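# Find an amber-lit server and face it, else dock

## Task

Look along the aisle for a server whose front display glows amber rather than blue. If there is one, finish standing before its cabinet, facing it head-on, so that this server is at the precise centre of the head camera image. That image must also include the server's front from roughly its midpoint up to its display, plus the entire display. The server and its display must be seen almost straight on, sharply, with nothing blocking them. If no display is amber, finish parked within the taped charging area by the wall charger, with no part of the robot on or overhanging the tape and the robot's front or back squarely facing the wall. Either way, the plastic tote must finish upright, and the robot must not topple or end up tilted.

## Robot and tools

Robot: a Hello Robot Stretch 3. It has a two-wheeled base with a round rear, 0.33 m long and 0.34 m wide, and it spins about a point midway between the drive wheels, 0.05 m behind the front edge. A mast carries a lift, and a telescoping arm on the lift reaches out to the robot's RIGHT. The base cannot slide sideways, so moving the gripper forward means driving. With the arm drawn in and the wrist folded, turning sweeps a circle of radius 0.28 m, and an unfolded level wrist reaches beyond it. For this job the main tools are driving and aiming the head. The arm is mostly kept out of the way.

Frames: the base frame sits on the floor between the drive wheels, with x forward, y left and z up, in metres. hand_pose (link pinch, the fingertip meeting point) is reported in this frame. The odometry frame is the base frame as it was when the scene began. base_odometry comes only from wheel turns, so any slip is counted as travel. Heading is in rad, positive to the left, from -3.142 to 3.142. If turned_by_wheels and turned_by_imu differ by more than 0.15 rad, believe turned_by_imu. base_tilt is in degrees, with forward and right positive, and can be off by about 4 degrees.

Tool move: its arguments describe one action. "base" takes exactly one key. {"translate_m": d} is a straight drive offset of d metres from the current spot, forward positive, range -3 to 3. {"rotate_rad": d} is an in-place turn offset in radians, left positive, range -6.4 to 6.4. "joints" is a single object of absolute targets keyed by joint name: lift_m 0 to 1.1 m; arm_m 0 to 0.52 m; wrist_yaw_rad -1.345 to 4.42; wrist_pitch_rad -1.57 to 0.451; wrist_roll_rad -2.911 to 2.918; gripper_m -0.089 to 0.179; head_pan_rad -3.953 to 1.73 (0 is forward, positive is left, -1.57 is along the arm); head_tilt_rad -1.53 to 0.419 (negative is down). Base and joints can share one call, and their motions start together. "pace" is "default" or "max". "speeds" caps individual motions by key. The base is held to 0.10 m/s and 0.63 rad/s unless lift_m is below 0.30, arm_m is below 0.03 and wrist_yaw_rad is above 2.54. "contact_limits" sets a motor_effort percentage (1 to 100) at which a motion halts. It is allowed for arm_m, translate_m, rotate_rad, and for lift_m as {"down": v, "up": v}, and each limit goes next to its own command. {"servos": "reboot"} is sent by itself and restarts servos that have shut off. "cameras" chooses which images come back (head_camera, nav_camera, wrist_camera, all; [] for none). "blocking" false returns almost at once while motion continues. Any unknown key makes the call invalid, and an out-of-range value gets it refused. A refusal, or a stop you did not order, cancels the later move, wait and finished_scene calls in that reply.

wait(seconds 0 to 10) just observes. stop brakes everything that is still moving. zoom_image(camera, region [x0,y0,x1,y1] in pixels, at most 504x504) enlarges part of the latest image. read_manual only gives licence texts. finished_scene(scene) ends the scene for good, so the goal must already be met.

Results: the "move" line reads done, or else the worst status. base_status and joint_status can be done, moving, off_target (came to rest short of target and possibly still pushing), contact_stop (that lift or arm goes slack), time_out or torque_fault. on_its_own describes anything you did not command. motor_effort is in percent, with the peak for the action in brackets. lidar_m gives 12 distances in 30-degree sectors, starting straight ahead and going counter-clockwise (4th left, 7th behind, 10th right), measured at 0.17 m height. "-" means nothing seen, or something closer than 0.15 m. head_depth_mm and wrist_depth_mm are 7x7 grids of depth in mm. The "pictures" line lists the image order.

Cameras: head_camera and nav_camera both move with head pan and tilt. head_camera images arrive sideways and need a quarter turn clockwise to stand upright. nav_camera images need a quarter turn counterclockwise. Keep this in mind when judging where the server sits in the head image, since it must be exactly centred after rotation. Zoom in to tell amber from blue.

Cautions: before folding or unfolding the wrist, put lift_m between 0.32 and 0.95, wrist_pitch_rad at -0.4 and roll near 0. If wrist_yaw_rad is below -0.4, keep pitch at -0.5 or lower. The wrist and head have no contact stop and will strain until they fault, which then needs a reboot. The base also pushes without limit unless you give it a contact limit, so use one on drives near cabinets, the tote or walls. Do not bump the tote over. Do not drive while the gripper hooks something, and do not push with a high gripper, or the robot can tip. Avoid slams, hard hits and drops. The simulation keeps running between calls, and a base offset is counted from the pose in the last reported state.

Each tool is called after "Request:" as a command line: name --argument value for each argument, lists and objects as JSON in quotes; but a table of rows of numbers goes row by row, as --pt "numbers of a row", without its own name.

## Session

Request:
move

Request:
move --joints '{"head_pan_rad": -1.2, "head_tilt_rad": -0.3}' --pace "max" --cameras '["head_camera", "nav_camera"]'

Request:
move --joints '{"head_pan_rad": -2.7, "head_tilt_rad": -0.3}' --pace "max" --cameras '["nav_camera", "head_camera"]'

Request:
move --joints '{"head_pan_rad": 1.2, "head_tilt_rad": -0.3}' --pace "max" --cameras '["nav_camera", "head_camera"]'

Scene clock: 0.00 s.
base_odometry: x=+0.000 y=+0.000 heading=+0.000
turned_by_wheels: +0.000
turned_by_imu: +0.000
base_tilt: forward=+1.0 right=-1.6
lidar_m: 1.10 1.26 2.15 1.16 1.38 1.66 0.80 0.64 0.63 0.69 1.05 1.84
head_depth_mm: 1728 1781 1764 1759 1751 1752 1731 / 1761 1880 1825 1830 1839 1862 1835 / 1764 1541 1513 1543 1570 1605 1639 / 1708 1270 1290 1313 1332 1352 1373 / 1578 1105 1125 1138 1155 1174 1189 / 1089 1033 1048 1040 1046 1054 1049 / 1608 1261 1254 1243 1233 1223 1222
base_status: not commanded
joint_positions: lift_m=+0.326 arm_m=+0.001 wrist_yaw_rad=+2.974 wrist_pitch_rad=-0.615 wrist_roll_rad=+0.000 gripper_m=+0.037 head_pan_rad=+0.000 head_tilt_rad=-0.003
joint_status: not commanded
measured_speeds: all 0
motor_effort: left_wheel=-0.2 right_wheel=-0.7 lift_m=+15.7 arm_m=-3.5 wrist_yaw_rad=+0.0 wrist_pitch_rad=+2.1 wrist_roll_rad=+0.0 gripper_m=+0.1 head_pan_rad=+0.3 head_tilt_rad=+6.9
hand_pose: x=+0.0113 y=+0.0470 z=+0.2974 quat_wxyz=(+0.270, +0.689, +0.157, +0.654) (m; base frame)
wrist_depth_mm: 148 150 - - - - - / 893 163 897 877 844 836 834 / 739 185 696 730 705 694 684 / 647 593 604 624 605 600 590 / 552 549 159 332 514 516 507 / 482 305 127 293 128 465 460 / 275 280 259 270 415 419 417
pictures: head_camera (sideways), nav_camera (sideways), wrist_camera
Images, in order (width x height): head_camera 896x504, nav_camera 672x504, wrist_camera 644x364.

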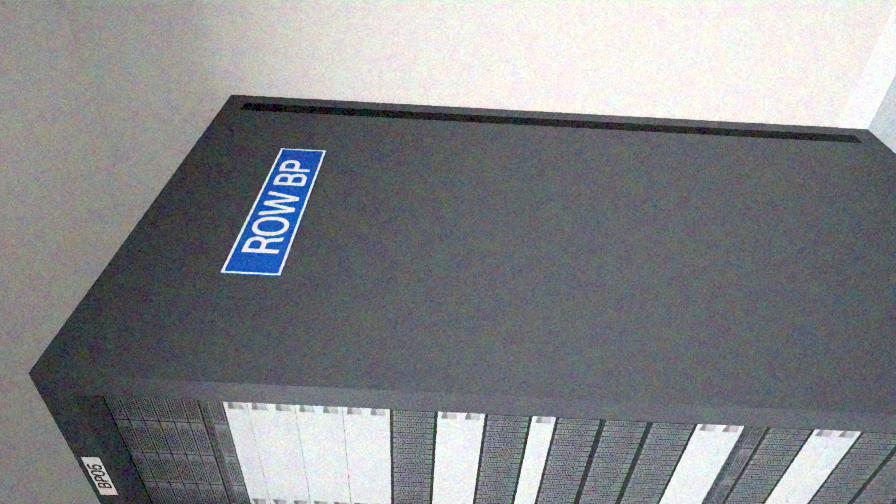

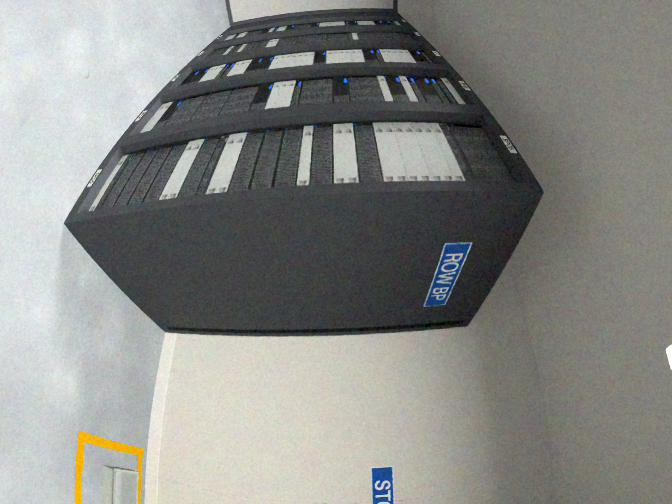

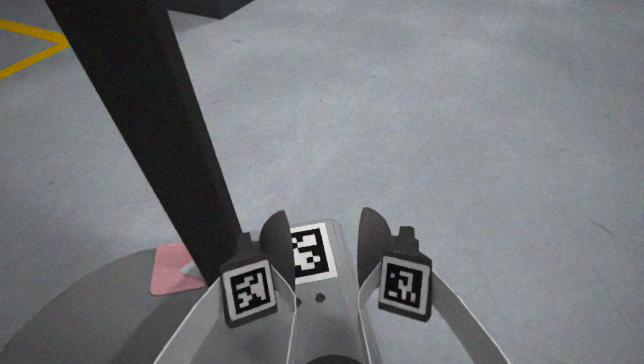

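Scene clock: 0.93 s.
move: done
base_odometry: x=+0.000 y=+0.000 heading=+0.000
turned_by_wheels: +0.000
turned_by_imu: +0.000
base_tilt: forward=+1.2 right=-1.7
lidar_m: 1.10 1.26 2.15 1.16 1.38 1.67 0.80 0.64 0.63 0.69 1.05 1.84
head_depth_mm: 680 702 723 747 770 794 824 / 767 792 819 848 879 916 951 / 878 912 946 986 1028 1077 1123 / 1023 1070 1123 1176 1239 1303 1348 / 1230 1297 1374 1454 1559 1622 1424 / 1537 1631 1735 1850 1991 1740 1415 / 1523 1602 1690 1794 1899 1725 1407
base_status: not commanded
joint_positions: lift_m=+0.326 arm_m=+0.001 wrist_yaw_rad=+2.974 wrist_pitch_rad=-0.615 wrist_roll_rad=+0.000 gripper_m=+0.037 head_pan_rad=-1.228 head_tilt_rad=-0.300
joint_status: all done
measured_speeds: all 0
motor_effort: left_wheel=+0.0(1.1) right_wheel=-1.2(1.2) lift_m=+16.3(16.5) arm_m=-4.4(4.9) wrist_yaw_rad=+0.4(0.5) wrist_pitch_rad=+2.5(2.8) wrist_roll_rad=+0.1(0.3) gripper_m=+0.0(0.5) head_pan_rad=+0.7(5.3) head_tilt_rad=-2.2(4.4)
hand_pose: x=+0.0113 y=+0.0470 z=+0.2974 quat_wxyz=(+0.270, +0.689, +0.157, +0.654) (m; base frame)
wrist_depth_mm: 148 150 - - - - - / 884 163 897 869 861 845 841 / 743 187 710 720 707 707 689 / 648 591 608 616 610 588 586 / 564 543 158 331 515 521 524 / 491 304 127 294 128 464 459 / 274 278 259 266 411 415 412
pictures: head_camera (sideways), nav_camera (sideways)
Images, in order (width x height): head_camera 896x504, nav_camera 672x504.

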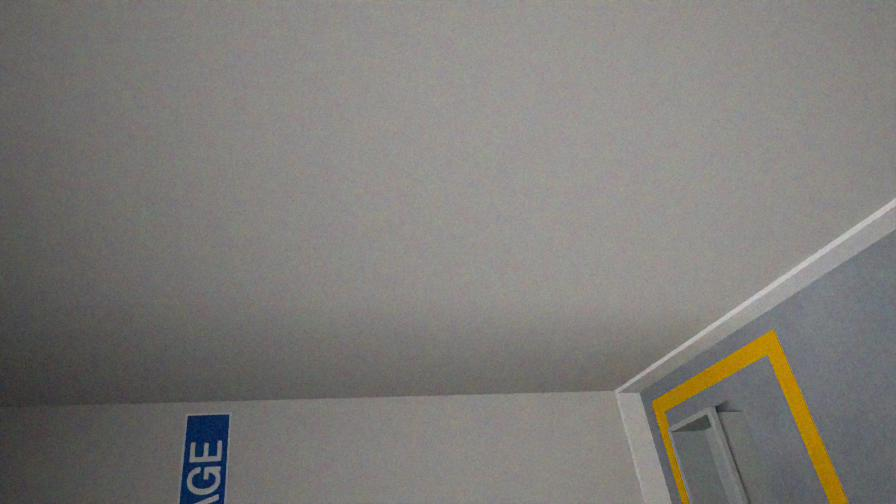

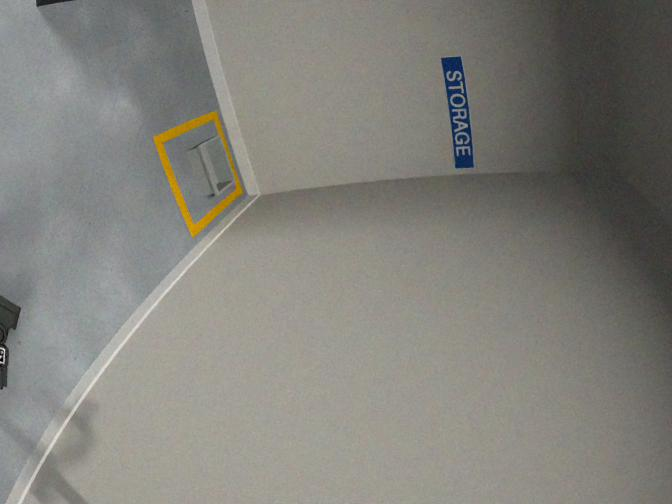

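Scene clock: 3.03 s.
move: done
base_odometry: x=+0.000 y=+0.000 heading=+0.000
turned_by_wheels: +0.000
turned_by_imu: +0.001
base_tilt: forward=+1.1 right=-1.6
lidar_m: 1.10 1.26 2.15 1.16 1.38 1.67 0.80 0.64 0.63 0.69 1.05 1.84
head_depth_mm: 683 736 798 865 949 1055 1181 / 645 690 742 805 876 964 1069 / 609 651 698 751 815 885 977 / 578 615 657 704 760 823 898 / 551 584 622 662 711 767 831 / 525 555 590 626 669 719 776 / 502 528 560 593 633 677 726
base_status: not commanded
joint_positions: lift_m=+0.326 arm_m=+0.001 wrist_yaw_rad=+2.974 wrist_pitch_rad=-0.615 wrist_roll_rad=+0.000 gripper_m=+0.037 head_pan_rad=-2.712 head_tilt_rad=-0.300
joint_status: all done
measured_speeds: translate_m=+0.000 rotate_rad=+0.000 lift_m=+0.000 arm_m=+0.000 wrist_yaw_rad=+0.000 wrist_pitch_rad=+0.000 wrist_roll_rad=+0.000 head_pan_rad=+0.024 head_tilt_rad=+0.000
motor_effort: left_wheel=+1.2(1.2) right_wheel=-1.0(1.2) lift_m=+17.4(17.6) arm_m=-7.6(7.7) wrist_yaw_rad=-0.2(0.8) wrist_pitch_rad=+2.4(2.8) wrist_roll_rad=+0.3(0.3) gripper_m=+0.1(0.7) head_pan_rad=+2.9(4.4) head_tilt_rad=-1.6(4.7)
hand_pose: x=+0.0113 y=+0.0470 z=+0.2974 quat_wxyz=(+0.270, +0.689, +0.157, +0.654) (m; base frame)
wrist_depth_mm: 147 150 - - - - - / 900 163 882 877 849 821 819 / 755 186 708 721 709 699 686 / 641 591 604 615 595 616 593 / 547 554 158 330 518 526 522 / 487 308 127 293 128 465 469 / 274 280 261 267 413 416 414
pictures: head_camera (sideways), nav_camera (sideways)
Images, in order (width x height): head_camera 896x504, nav_camera 672x504.

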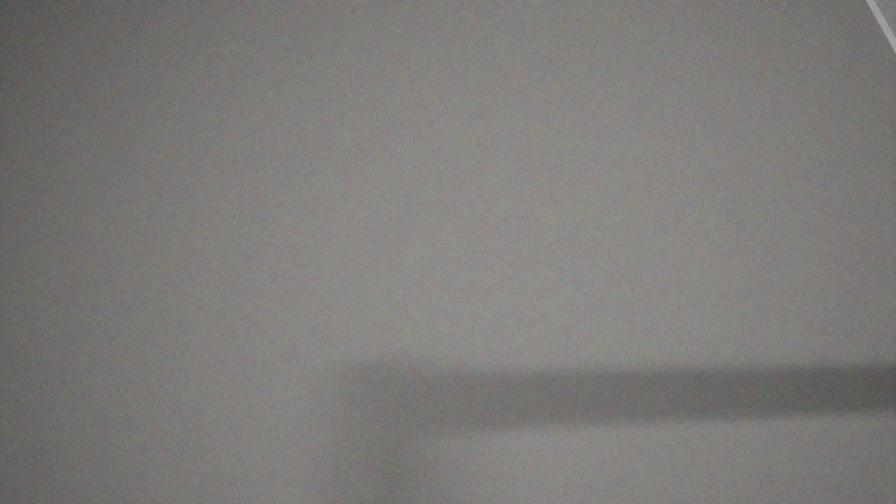

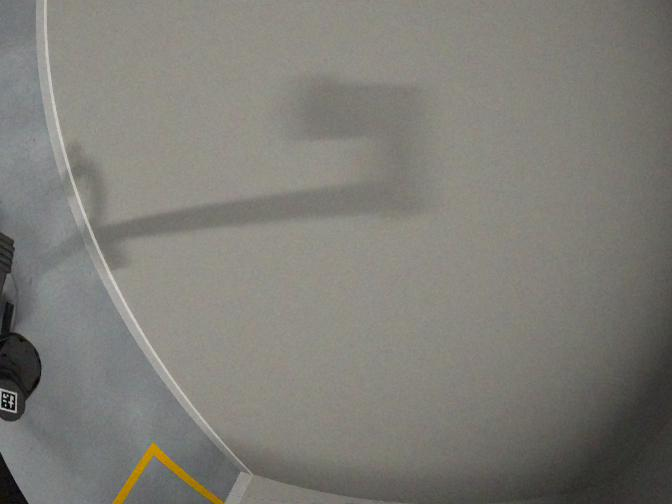

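Scene clock: 6.03 s.
move: done
base_odometry: x=+0.000 y=+0.000 heading=+0.000
turned_by_wheels: +0.000
turned_by_imu: +0.001
base_tilt: forward=+1.0 right=-1.7
lidar_m: 1.10 1.26 2.14 1.16 1.38 1.66 0.80 0.64 0.63 0.69 1.05 1.84
head_depth_mm: 3272 3443 3589 3783 2620 1867 1462 / 3406 3586 3740 - 2578 1857 1451 / 3373 3442 3737 3858 2571 1844 1440 / 2304 2367 2568 2790 2508 1817 1429 / 1712 1828 1956 2092 2169 1811 1425 / 1340 1411 1510 1594 1689 1720 1412 / 1185 1237 1297 1355 1419 1486 1393
base_status: not commanded
joint_positions: lift_m=+0.326 arm_m=+0.001 wrist_yaw_rad=+2.974 wrist_pitch_rad=-0.615 wrist_roll_rad=+0.000 gripper_m=+0.037 head_pan_rad=+1.212 head_tilt_rad=-0.300
joint_status: all done
measured_speeds: translate_m=+0.000 rotate_rad=+0.000 lift_m=+0.000 arm_m=+0.000 wrist_yaw_rad=+0.000 wrist_pitch_rad=+0.000 wrist_roll_rad=+0.000 head_pan_rad=-0.024 head_tilt_rad=+0.000
motor_effort: left_wheel=-0.6(1.5) right_wheel=-0.9(1.3) lift_m=+19.3(19.6) arm_m=-10.8(11.2) wrist_yaw_rad=-0.1(0.9) wrist_pitch_rad=+2.6(2.8) wrist_roll_rad=+0.1(0.3) gripper_m=+0.1(0.8) head_pan_rad=-2.7(5.5) head_tilt_rad=-0.9(4.3)
hand_pose: x=+0.0113 y=+0.0470 z=+0.2974 quat_wxyz=(+0.270, +0.689, +0.157, +0.654) (m; base frame)
wrist_depth_mm: 148 150 - - - - - / 860 163 877 864 852 831 851 / 769 186 695 699 714 696 684 / 635 593 599 622 607 600 592 / 560 552 158 329 525 515 524 / 492 306 127 294 128 465 457 / 274 279 261 269 413 417 411
pictures: head_camera (sideways), nav_camera (sideways)
Images, in order (width x height): head_camera 896x504, nav_camera 672x504.

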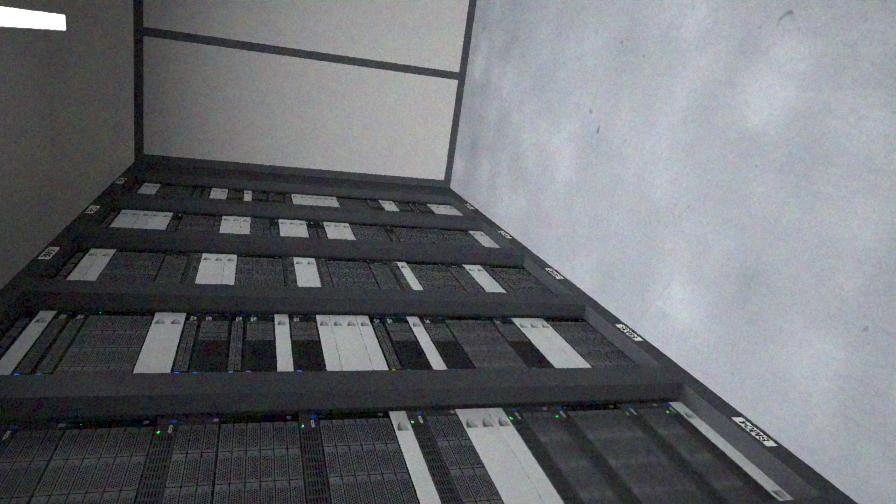

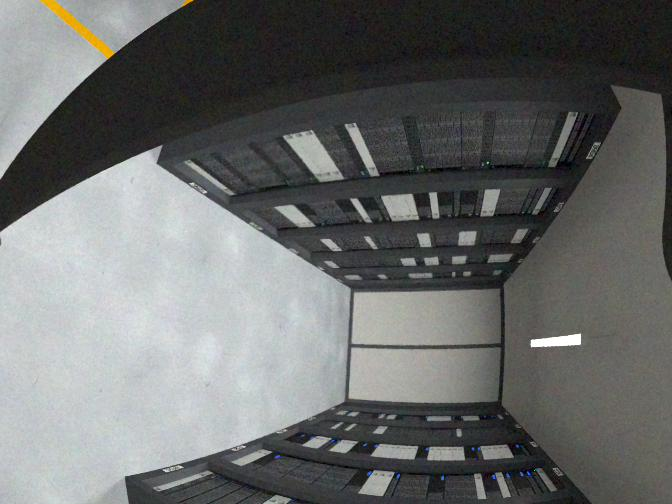

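Request:
zoom_image --camera "head_camera" --region '[0, 280, 420, 504]'

Request:
move --joints '{"head_pan_rad": 0.5, "head_tilt_rad": -0.25}' --pace "max" --cameras '["head_camera"]'

Request:
zoom_image --camera "head_camera" --region '[0, 200, 504, 504]'

Scaled by 1.200 from the camera's 896x504 image, which has a finer 1280x720 frame.

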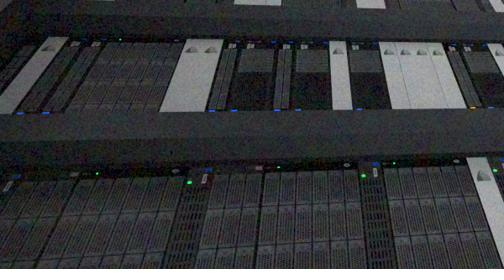

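Scene clock: 11.20 s.
move: done
base_odometry: x=+0.000 y=+0.000 heading=+0.000
turned_by_wheels: +0.000
turned_by_imu: +0.001
base_tilt: forward=+1.3 right=-1.6
lidar_m: 1.10 1.26 2.15 1.16 1.38 1.66 0.80 0.64 0.63 0.69 1.05 1.84
head_depth_mm: 902 944 999 1069 1157 1260 1378 / 1108 1133 1156 1173 1120 1183 1268 / 1313 1353 1394 1421 1468 1502 1426 / 1587 1689 1742 1797 1742 1762 1491 / 2341 2246 2352 2442 2363 1932 1485 / 3291 3312 3544 3643 2689 1900 1477 / 3342 3461 3648 3756 2656 1894 1464
base_status: not commanded
joint_positions: lift_m=+0.326 arm_m=+0.001 wrist_yaw_rad=+2.974 wrist_pitch_rad=-0.615 wrist_roll_rad=+0.000 gripper_m=+0.037 head_pan_rad=+0.481 head_tilt_rad=-0.254
joint_status: all done
measured_speeds: all 0
motor_effort: left_wheel=-0.1(1.0) right_wheel=-1.0(1.2) lift_m=+21.8(21.8) arm_m=-15.6(15.8) wrist_yaw_rad=+0.0(0.8) wrist_pitch_rad=+2.3(2.6) wrist_roll_rad=+0.2(0.4) gripper_m=+0.4(0.5) head_pan_rad=+0.7(3.7) head_tilt_rad=+5.4(7.1)
hand_pose: x=+0.0113 y=+0.0470 z=+0.2974 quat_wxyz=(+0.270, +0.689, +0.157, +0.654) (m; base frame)
wrist_depth_mm: 148 150 - - - - - / 878 163 899 870 850 843 830 / 752 186 703 701 707 693 691 / 635 584 605 610 610 597 595 / 548 540 158 330 520 519 518 / 490 305 127 294 129 465 463 / 276 276 261 266 418 418 414
pictures: head_camera (sideways)
Images, in order (width x height): head_camera 896x504.

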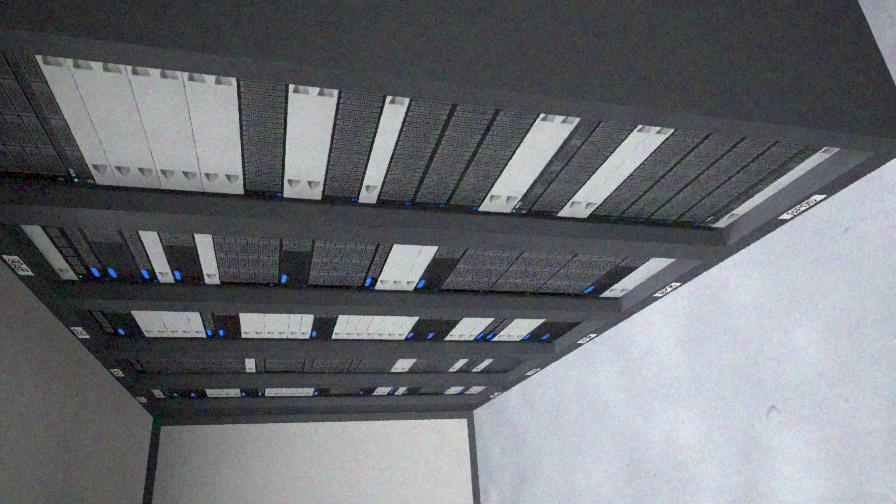

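Scaled by 1.000.

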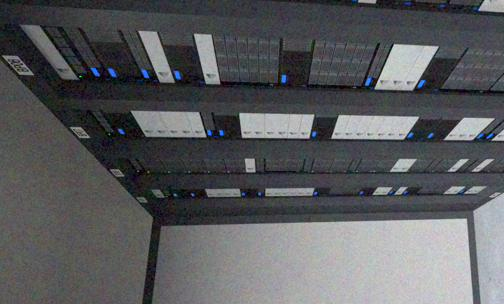

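Request:
move --joints '{"head_pan_rad": 1.3, "head_tilt_rad": -0.25}' --pace "max" --cameras '["head_camera"]'

Request:
zoom_image --camera "head_camera" --region '[320, 280, 500, 400]'

Scene clock: 16.73 s.
move: done
base_odometry: x=+0.000 y=+0.000 heading=+0.000
turned_by_wheels: +0.000
turned_by_imu: +0.001
base_tilt: forward=+1.1 right=-1.4
lidar_m: 1.10 1.26 2.15 1.16 1.38 1.66 0.80 0.64 0.63 0.69 1.05 1.84
head_depth_mm: 3034 3522 3598 3812 2892 1998 1525 / 3076 3438 3684 - 2835 1984 1512 / 2687 2374 2545 2743 2757 1962 1507 / 1711 1857 1994 2111 2240 1952 1496 / 1382 1449 1539 1599 1705 1776 1487 / 1207 1263 1319 1389 1458 1547 1451 / 1046 1082 1061 1108 1170 1238 1315
base_status: not commanded
joint_positions: lift_m=+0.326 arm_m=+0.001 wrist_yaw_rad=+2.974 wrist_pitch_rad=-0.615 wrist_roll_rad=+0.000 gripper_m=+0.037 head_pan_rad=+1.321 head_tilt_rad=-0.250
joint_status: all done
measured_speeds: all 0
motor_effort: left_wheel=+0.7(1.0) right_wheel=-1.1(1.1) lift_m=+23.8(23.8) arm_m=-15.4(16.2) wrist_yaw_rad=+0.2(1.1) wrist_pitch_rad=+2.5(2.6) wrist_roll_rad=+0.3(0.3) gripper_m=+0.0(0.7) head_pan_rad=-0.5(3.5) head_tilt_rad=+4.9(8.6)
hand_pose: x=+0.0113 y=+0.0470 z=+0.2974 quat_wxyz=(+0.270, +0.689, +0.157, +0.654) (m; base frame)
wrist_depth_mm: 148 150 - - - - - / 880 163 885 866 860 827 847 / 745 186 725 723 706 698 696 / 652 600 595 614 597 601 594 / 549 545 158 327 517 522 515 / 488 307 127 292 128 467 458 / 276 279 258 269 412 414 416
pictures: head_camera (sideways)
Images, in order (width x height): head_camera 896x504.

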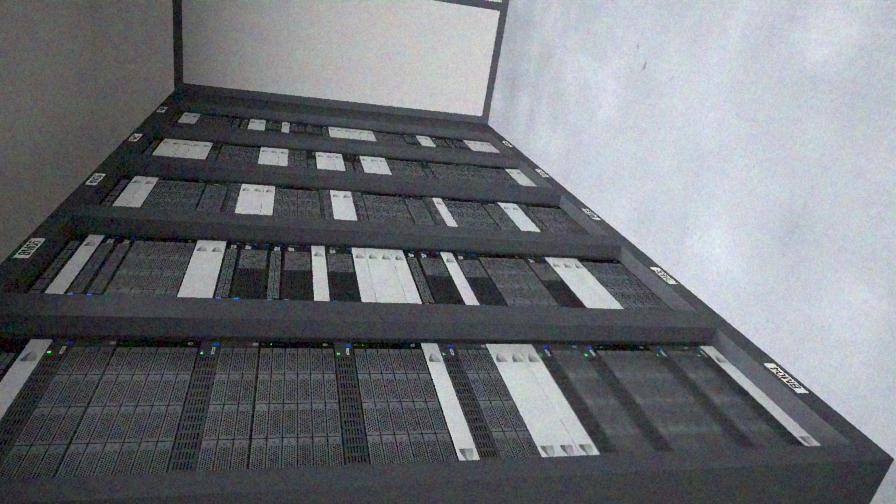

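Scaled by 2.800 from the camera's 896x504 image, which has a finer 1280x720 frame.

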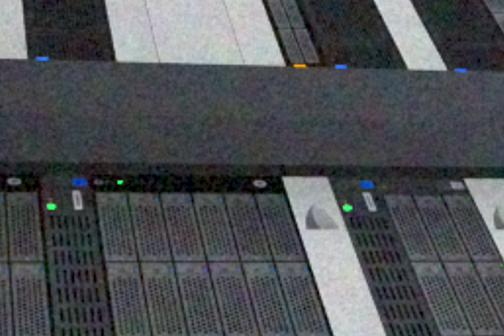

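Request:
move --base '{"rotate_rad": 0.816}' --joints '{"lift_m": 0.28, "head_pan_rad": 0, "head_tilt_rad": -0.3}' --pace "max" --cameras '["head_camera"]'

Request:
move --base '{"translate_m": 1.62}' --pace "max" --cameras '[]'

Request:
move --base '{"rotate_rad": 1.695}' --joints '{"head_tilt_rad": -0.4}' --pace "max" --cameras '["head_camera"]'

Scene clock: 43.77 s.
move: done
base_odometry: x=+0.000 y=+0.000 heading=+0.816
turned_by_wheels: +0.816
turned_by_imu: +0.831
base_tilt: forward=+1.1 right=-1.7
lidar_m: 2.11 1.35 1.16 1.77 1.00 0.68 0.63 0.64 0.82 1.81 1.33 1.10
head_depth_mm: 1683 1673 1649 1526 1564 1616 1435 / 2293 2251 2230 2074 2164 1861 1452 / 3428 3349 3403 3213 2577 1848 1447 / 3529 3636 3862 - 2556 1835 1432 / 3417 3600 3789 - 2504 1816 1423 / 3408 3536 3777 - 2499 1812 1417 / 3322 3295 3295 3148 2463 1799 1413
base_status: done
joint_positions: lift_m=+0.280 arm_m=+0.001 wrist_yaw_rad=+2.974 wrist_pitch_rad=-0.616 wrist_roll_rad=+0.000 gripper_m=+0.037 head_pan_rad=-0.012 head_tilt_rad=-0.299
joint_status: all done
measured_speeds: translate_m=+0.000 rotate_rad=+0.000 lift_m=+0.000 arm_m=+0.000 wrist_yaw_rad=+0.000 wrist_pitch_rad=+0.000 wrist_roll_rad=+0.000 head_pan_rad=+0.024 head_tilt_rad=+0.000
motor_effort: left_wheel=-9.2(17.1) right_wheel=+8.6(21.0) lift_m=+16.1(22.6) arm_m=-15.3(16.6) wrist_yaw_rad=+0.5(0.8) wrist_pitch_rad=+2.8(3.0) wrist_roll_rad=+0.0(0.3) gripper_m=-0.1(0.7) head_pan_rad=+3.2(4.4) head_tilt_rad=-1.9(4.2)
hand_pose: x=+0.0113 y=+0.0468 z=+0.2509 quat_wxyz=(+0.270, +0.689, +0.158, +0.654) (m; base frame)
wrist_depth_mm: 145 150 995 959 952 917 923 / 783 164 781 765 749 751 748 / 681 187 620 645 618 629 617 / 569 533 532 541 538 533 525 / 491 283 158 272 458 465 468 / 256 253 127 243 128 417 413 / 227 230 217 227 362 373 369
pictures: head_camera (sideways)
Images, in order (width x height): head_camera 896x504.

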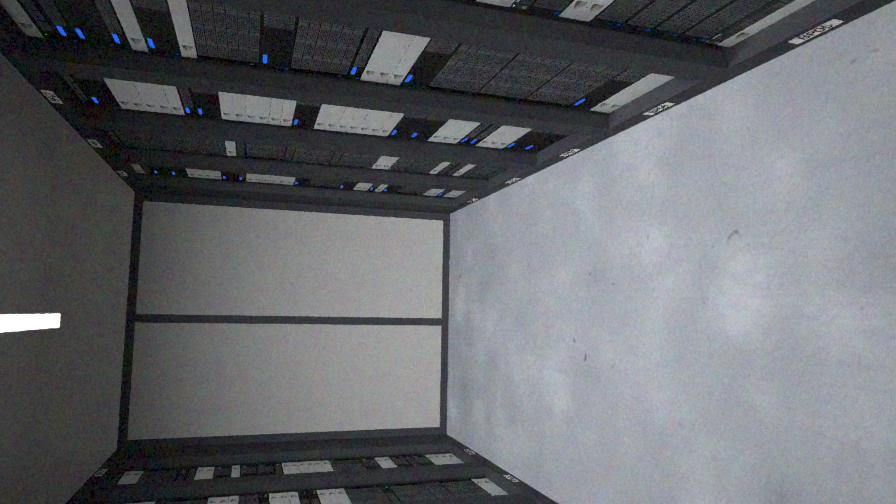

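Scene clock: 50.57 s.
move: done
base_odometry: x=+1.111 y=+1.179 heading=+0.815
turned_by_wheels: +0.000
turned_by_imu: +0.010
base_tilt: forward=+1.2 right=-1.6
lidar_m: 1.67 1.58 1.02 0.96 0.96 2.40 2.25 0.92 0.59 0.57 0.62 0.72
head_depth_mm: 1366 1394 1383 1379 1362 1216 1260 / 1871 1918 1919 1706 1732 1713 1443 / 2097 2209 2327 2455 2366 1843 1439 / 2096 2181 2334 2495 2533 1832 1435 / 2065 2169 2318 2443 2503 1814 1423 / 2056 2170 2290 2449 2488 1809 1408 / 2034 2154 2283 2424 2444 1797 1409
base_status: done
joint_positions: lift_m=+0.280 arm_m=+0.001 wrist_yaw_rad=+2.974 wrist_pitch_rad=-0.616 wrist_roll_rad=+0.000 gripper_m=+0.037 head_pan_rad=+0.000 head_tilt_rad=-0.300
joint_status: not commanded
measured_speeds: all 0
motor_effort: left_wheel=-3.4(10.3) right_wheel=+10.9(16.2) lift_m=+23.1(23.9) arm_m=-12.9(16.1) wrist_yaw_rad=-0.2(0.9) wrist_pitch_rad=+2.6(2.9) wrist_roll_rad=+0.1(0.3) gripper_m=+0.2(0.7) head_pan_rad=+3.0(3.9) head_tilt_rad=-1.2(2.4)
hand_pose: x=+0.0113 y=+0.0468 z=+0.2509 quat_wxyz=(+0.270, +0.689, +0.158, +0.654) (m; base frame)
wrist_depth_mm: 142 150 934 943 978 927 886 / 775 164 800 775 760 747 747 / 663 185 619 651 628 615 628 / 563 525 540 548 537 523 526 / 483 286 159 272 460 467 461 / 255 252 127 242 129 411 411 / 227 232 216 226 360 373 365
pictures: none
No camera images: "cameras" was empty.

Scene clock: 52.73 s.
move: done
base_odometry: x=+1.111 y=+1.179 heading=+2.510
turned_by_wheels: +1.695
turned_by_imu: +1.725
base_tilt: forward=+0.9 right=-1.5
lidar_m: 0.96 1.06 2.31 2.25 0.83 0.57 0.57 0.64 0.90 2.47 1.37 1.02
head_depth_mm: 796 857 924 1007 1076 1174 1270 / 803 862 936 1014 1111 1234 1299 / 808 867 937 1022 1126 1244 1304 / 812 874 944 1035 1131 1256 1299 / 775 836 909 994 1090 1206 1283 / 815 877 953 1045 1153 1282 1309 / 828 894 966 1054 1164 1300 1305
base_status: done
joint_positions: lift_m=+0.280 arm_m=+0.001 wrist_yaw_rad=+2.974 wrist_pitch_rad=-0.616 wrist_roll_rad=+0.000 gripper_m=+0.037 head_pan_rad=+0.000 head_tilt_rad=-0.401
joint_status: all done
measured_speeds: all 0
motor_effort: left_wheel=-10.4(19.0) right_wheel=+9.2(18.7) lift_m=+26.1(26.6) arm_m=-15.8(16.2) wrist_yaw_rad=-0.4(0.9) wrist_pitch_rad=+2.6(2.9) wrist_roll_rad=+0.1(0.4) gripper_m=+0.0(0.6) head_pan_rad=+3.4(3.9) head_tilt_rad=-0.2(3.7)
hand_pose: x=+0.0113 y=+0.0468 z=+0.2509 quat_wxyz=(+0.270, +0.689, +0.158, +0.654) (m; base frame)
wrist_depth_mm: 145 150 - 983 965 933 913 / 760 163 782 772 757 754 727 / 673 187 636 654 636 610 616 / 561 533 526 546 533 534 526 / 496 282 158 271 456 468 464 / 254 254 127 243 128 415 410 / 229 230 217 227 364 374 371
pictures: head_camera (sideways)
Images, in order (width x height): head_camera 896x504.

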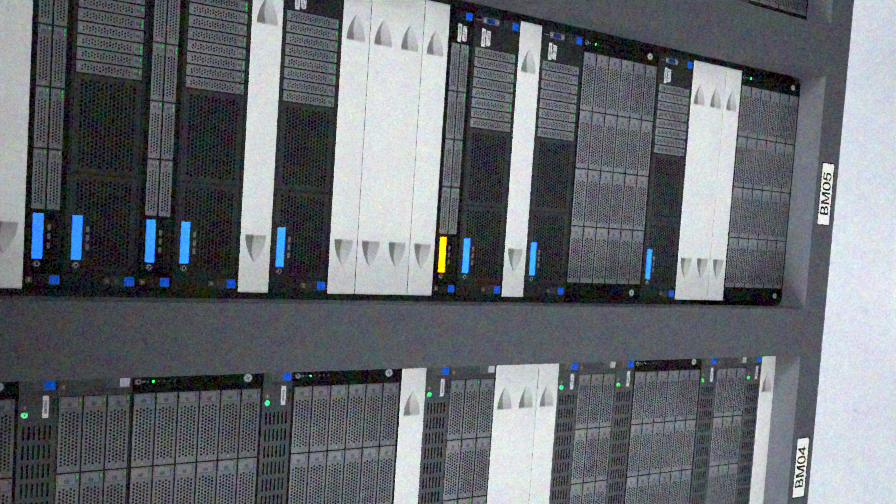

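Request:
move --joints '{"head_pan_rad": -0.085, "head_tilt_rad": -0.406}' --cameras '["head_camera"]'

Request:
zoom_image --camera "head_camera" --region '[398, 227, 498, 277]'

Scene clock: 59.97 s.
move: done
base_odometry: x=+1.111 y=+1.179 heading=+2.510
turned_by_wheels: +0.000
turned_by_imu: +0.001
base_tilt: forward=+1.2 right=-1.7
lidar_m: 0.96 1.06 2.31 2.25 0.83 0.57 0.57 0.64 0.90 2.47 1.36 1.02
head_depth_mm: 812 877 930 1000 1073 1231 1317 / 812 877 948 1036 1136 1243 1298 / 812 873 945 1031 1135 1264 1311 / 811 872 946 1031 1132 1256 1304 / 817 882 940 1017 1116 1236 1307 / 759 819 886 977 1083 1212 1282 / 798 868 940 1027 1127 1251 1298
base_status: not commanded
joint_positions: lift_m=+0.280 arm_m=+0.001 wrist_yaw_rad=+2.974 wrist_pitch_rad=-0.616 wrist_roll_rad=+0.000 gripper_m=+0.037 head_pan_rad=-0.081 head_tilt_rad=-0.401
joint_status: all done
measured_speeds: all 0
motor_effort: left_wheel=-9.7(11.0) right_wheel=+9.0(9.4) lift_m=+30.6(30.6) arm_m=-14.3(14.8) wrist_yaw_rad=+0.8(0.8) wrist_pitch_rad=+2.4(2.9) wrist_roll_rad=+0.3(0.3) gripper_m=-0.2(0.7) head_pan_rad=-2.4(4.0) head_tilt_rad=-2.5(2.5)
hand_pose: x=+0.0113 y=+0.0468 z=+0.2509 quat_wxyz=(+0.270, +0.689, +0.158, +0.654) (m; base frame)
wrist_depth_mm: 146 150 - 979 960 939 898 / 769 163 794 783 741 759 736 / 684 186 627 631 625 627 616 / 572 526 539 543 538 540 529 / 488 284 158 272 456 466 459 / 255 253 127 242 129 417 408 / 229 232 216 227 362 367 369
pictures: head_camera (sideways)
Images, in order (width x height): head_camera 896x504.

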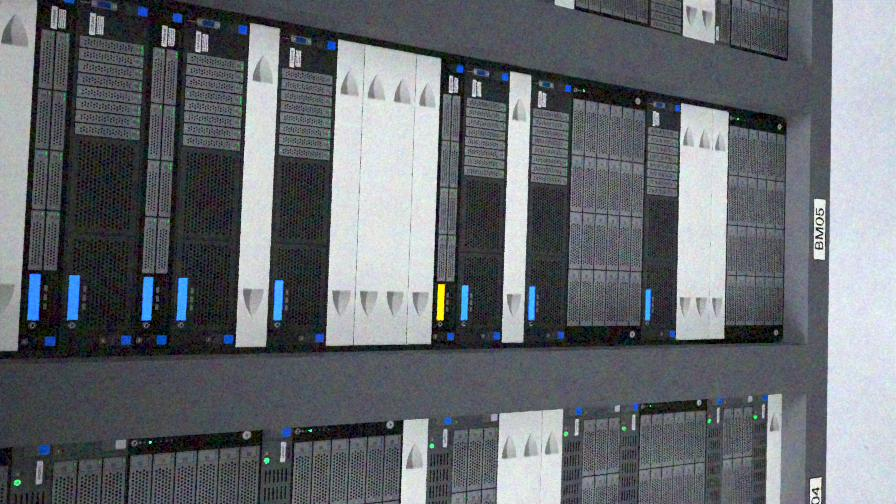

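Scaled by 5.040 from the camera's 896x504 image, which has a finer 1280x720 frame.

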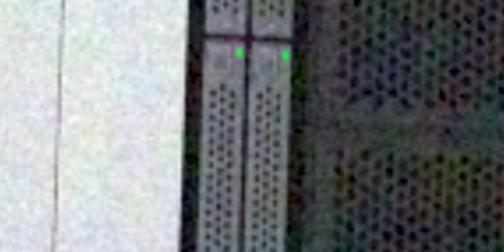

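Request:
finished_scene --scene 2

The scene is finished: the task was done.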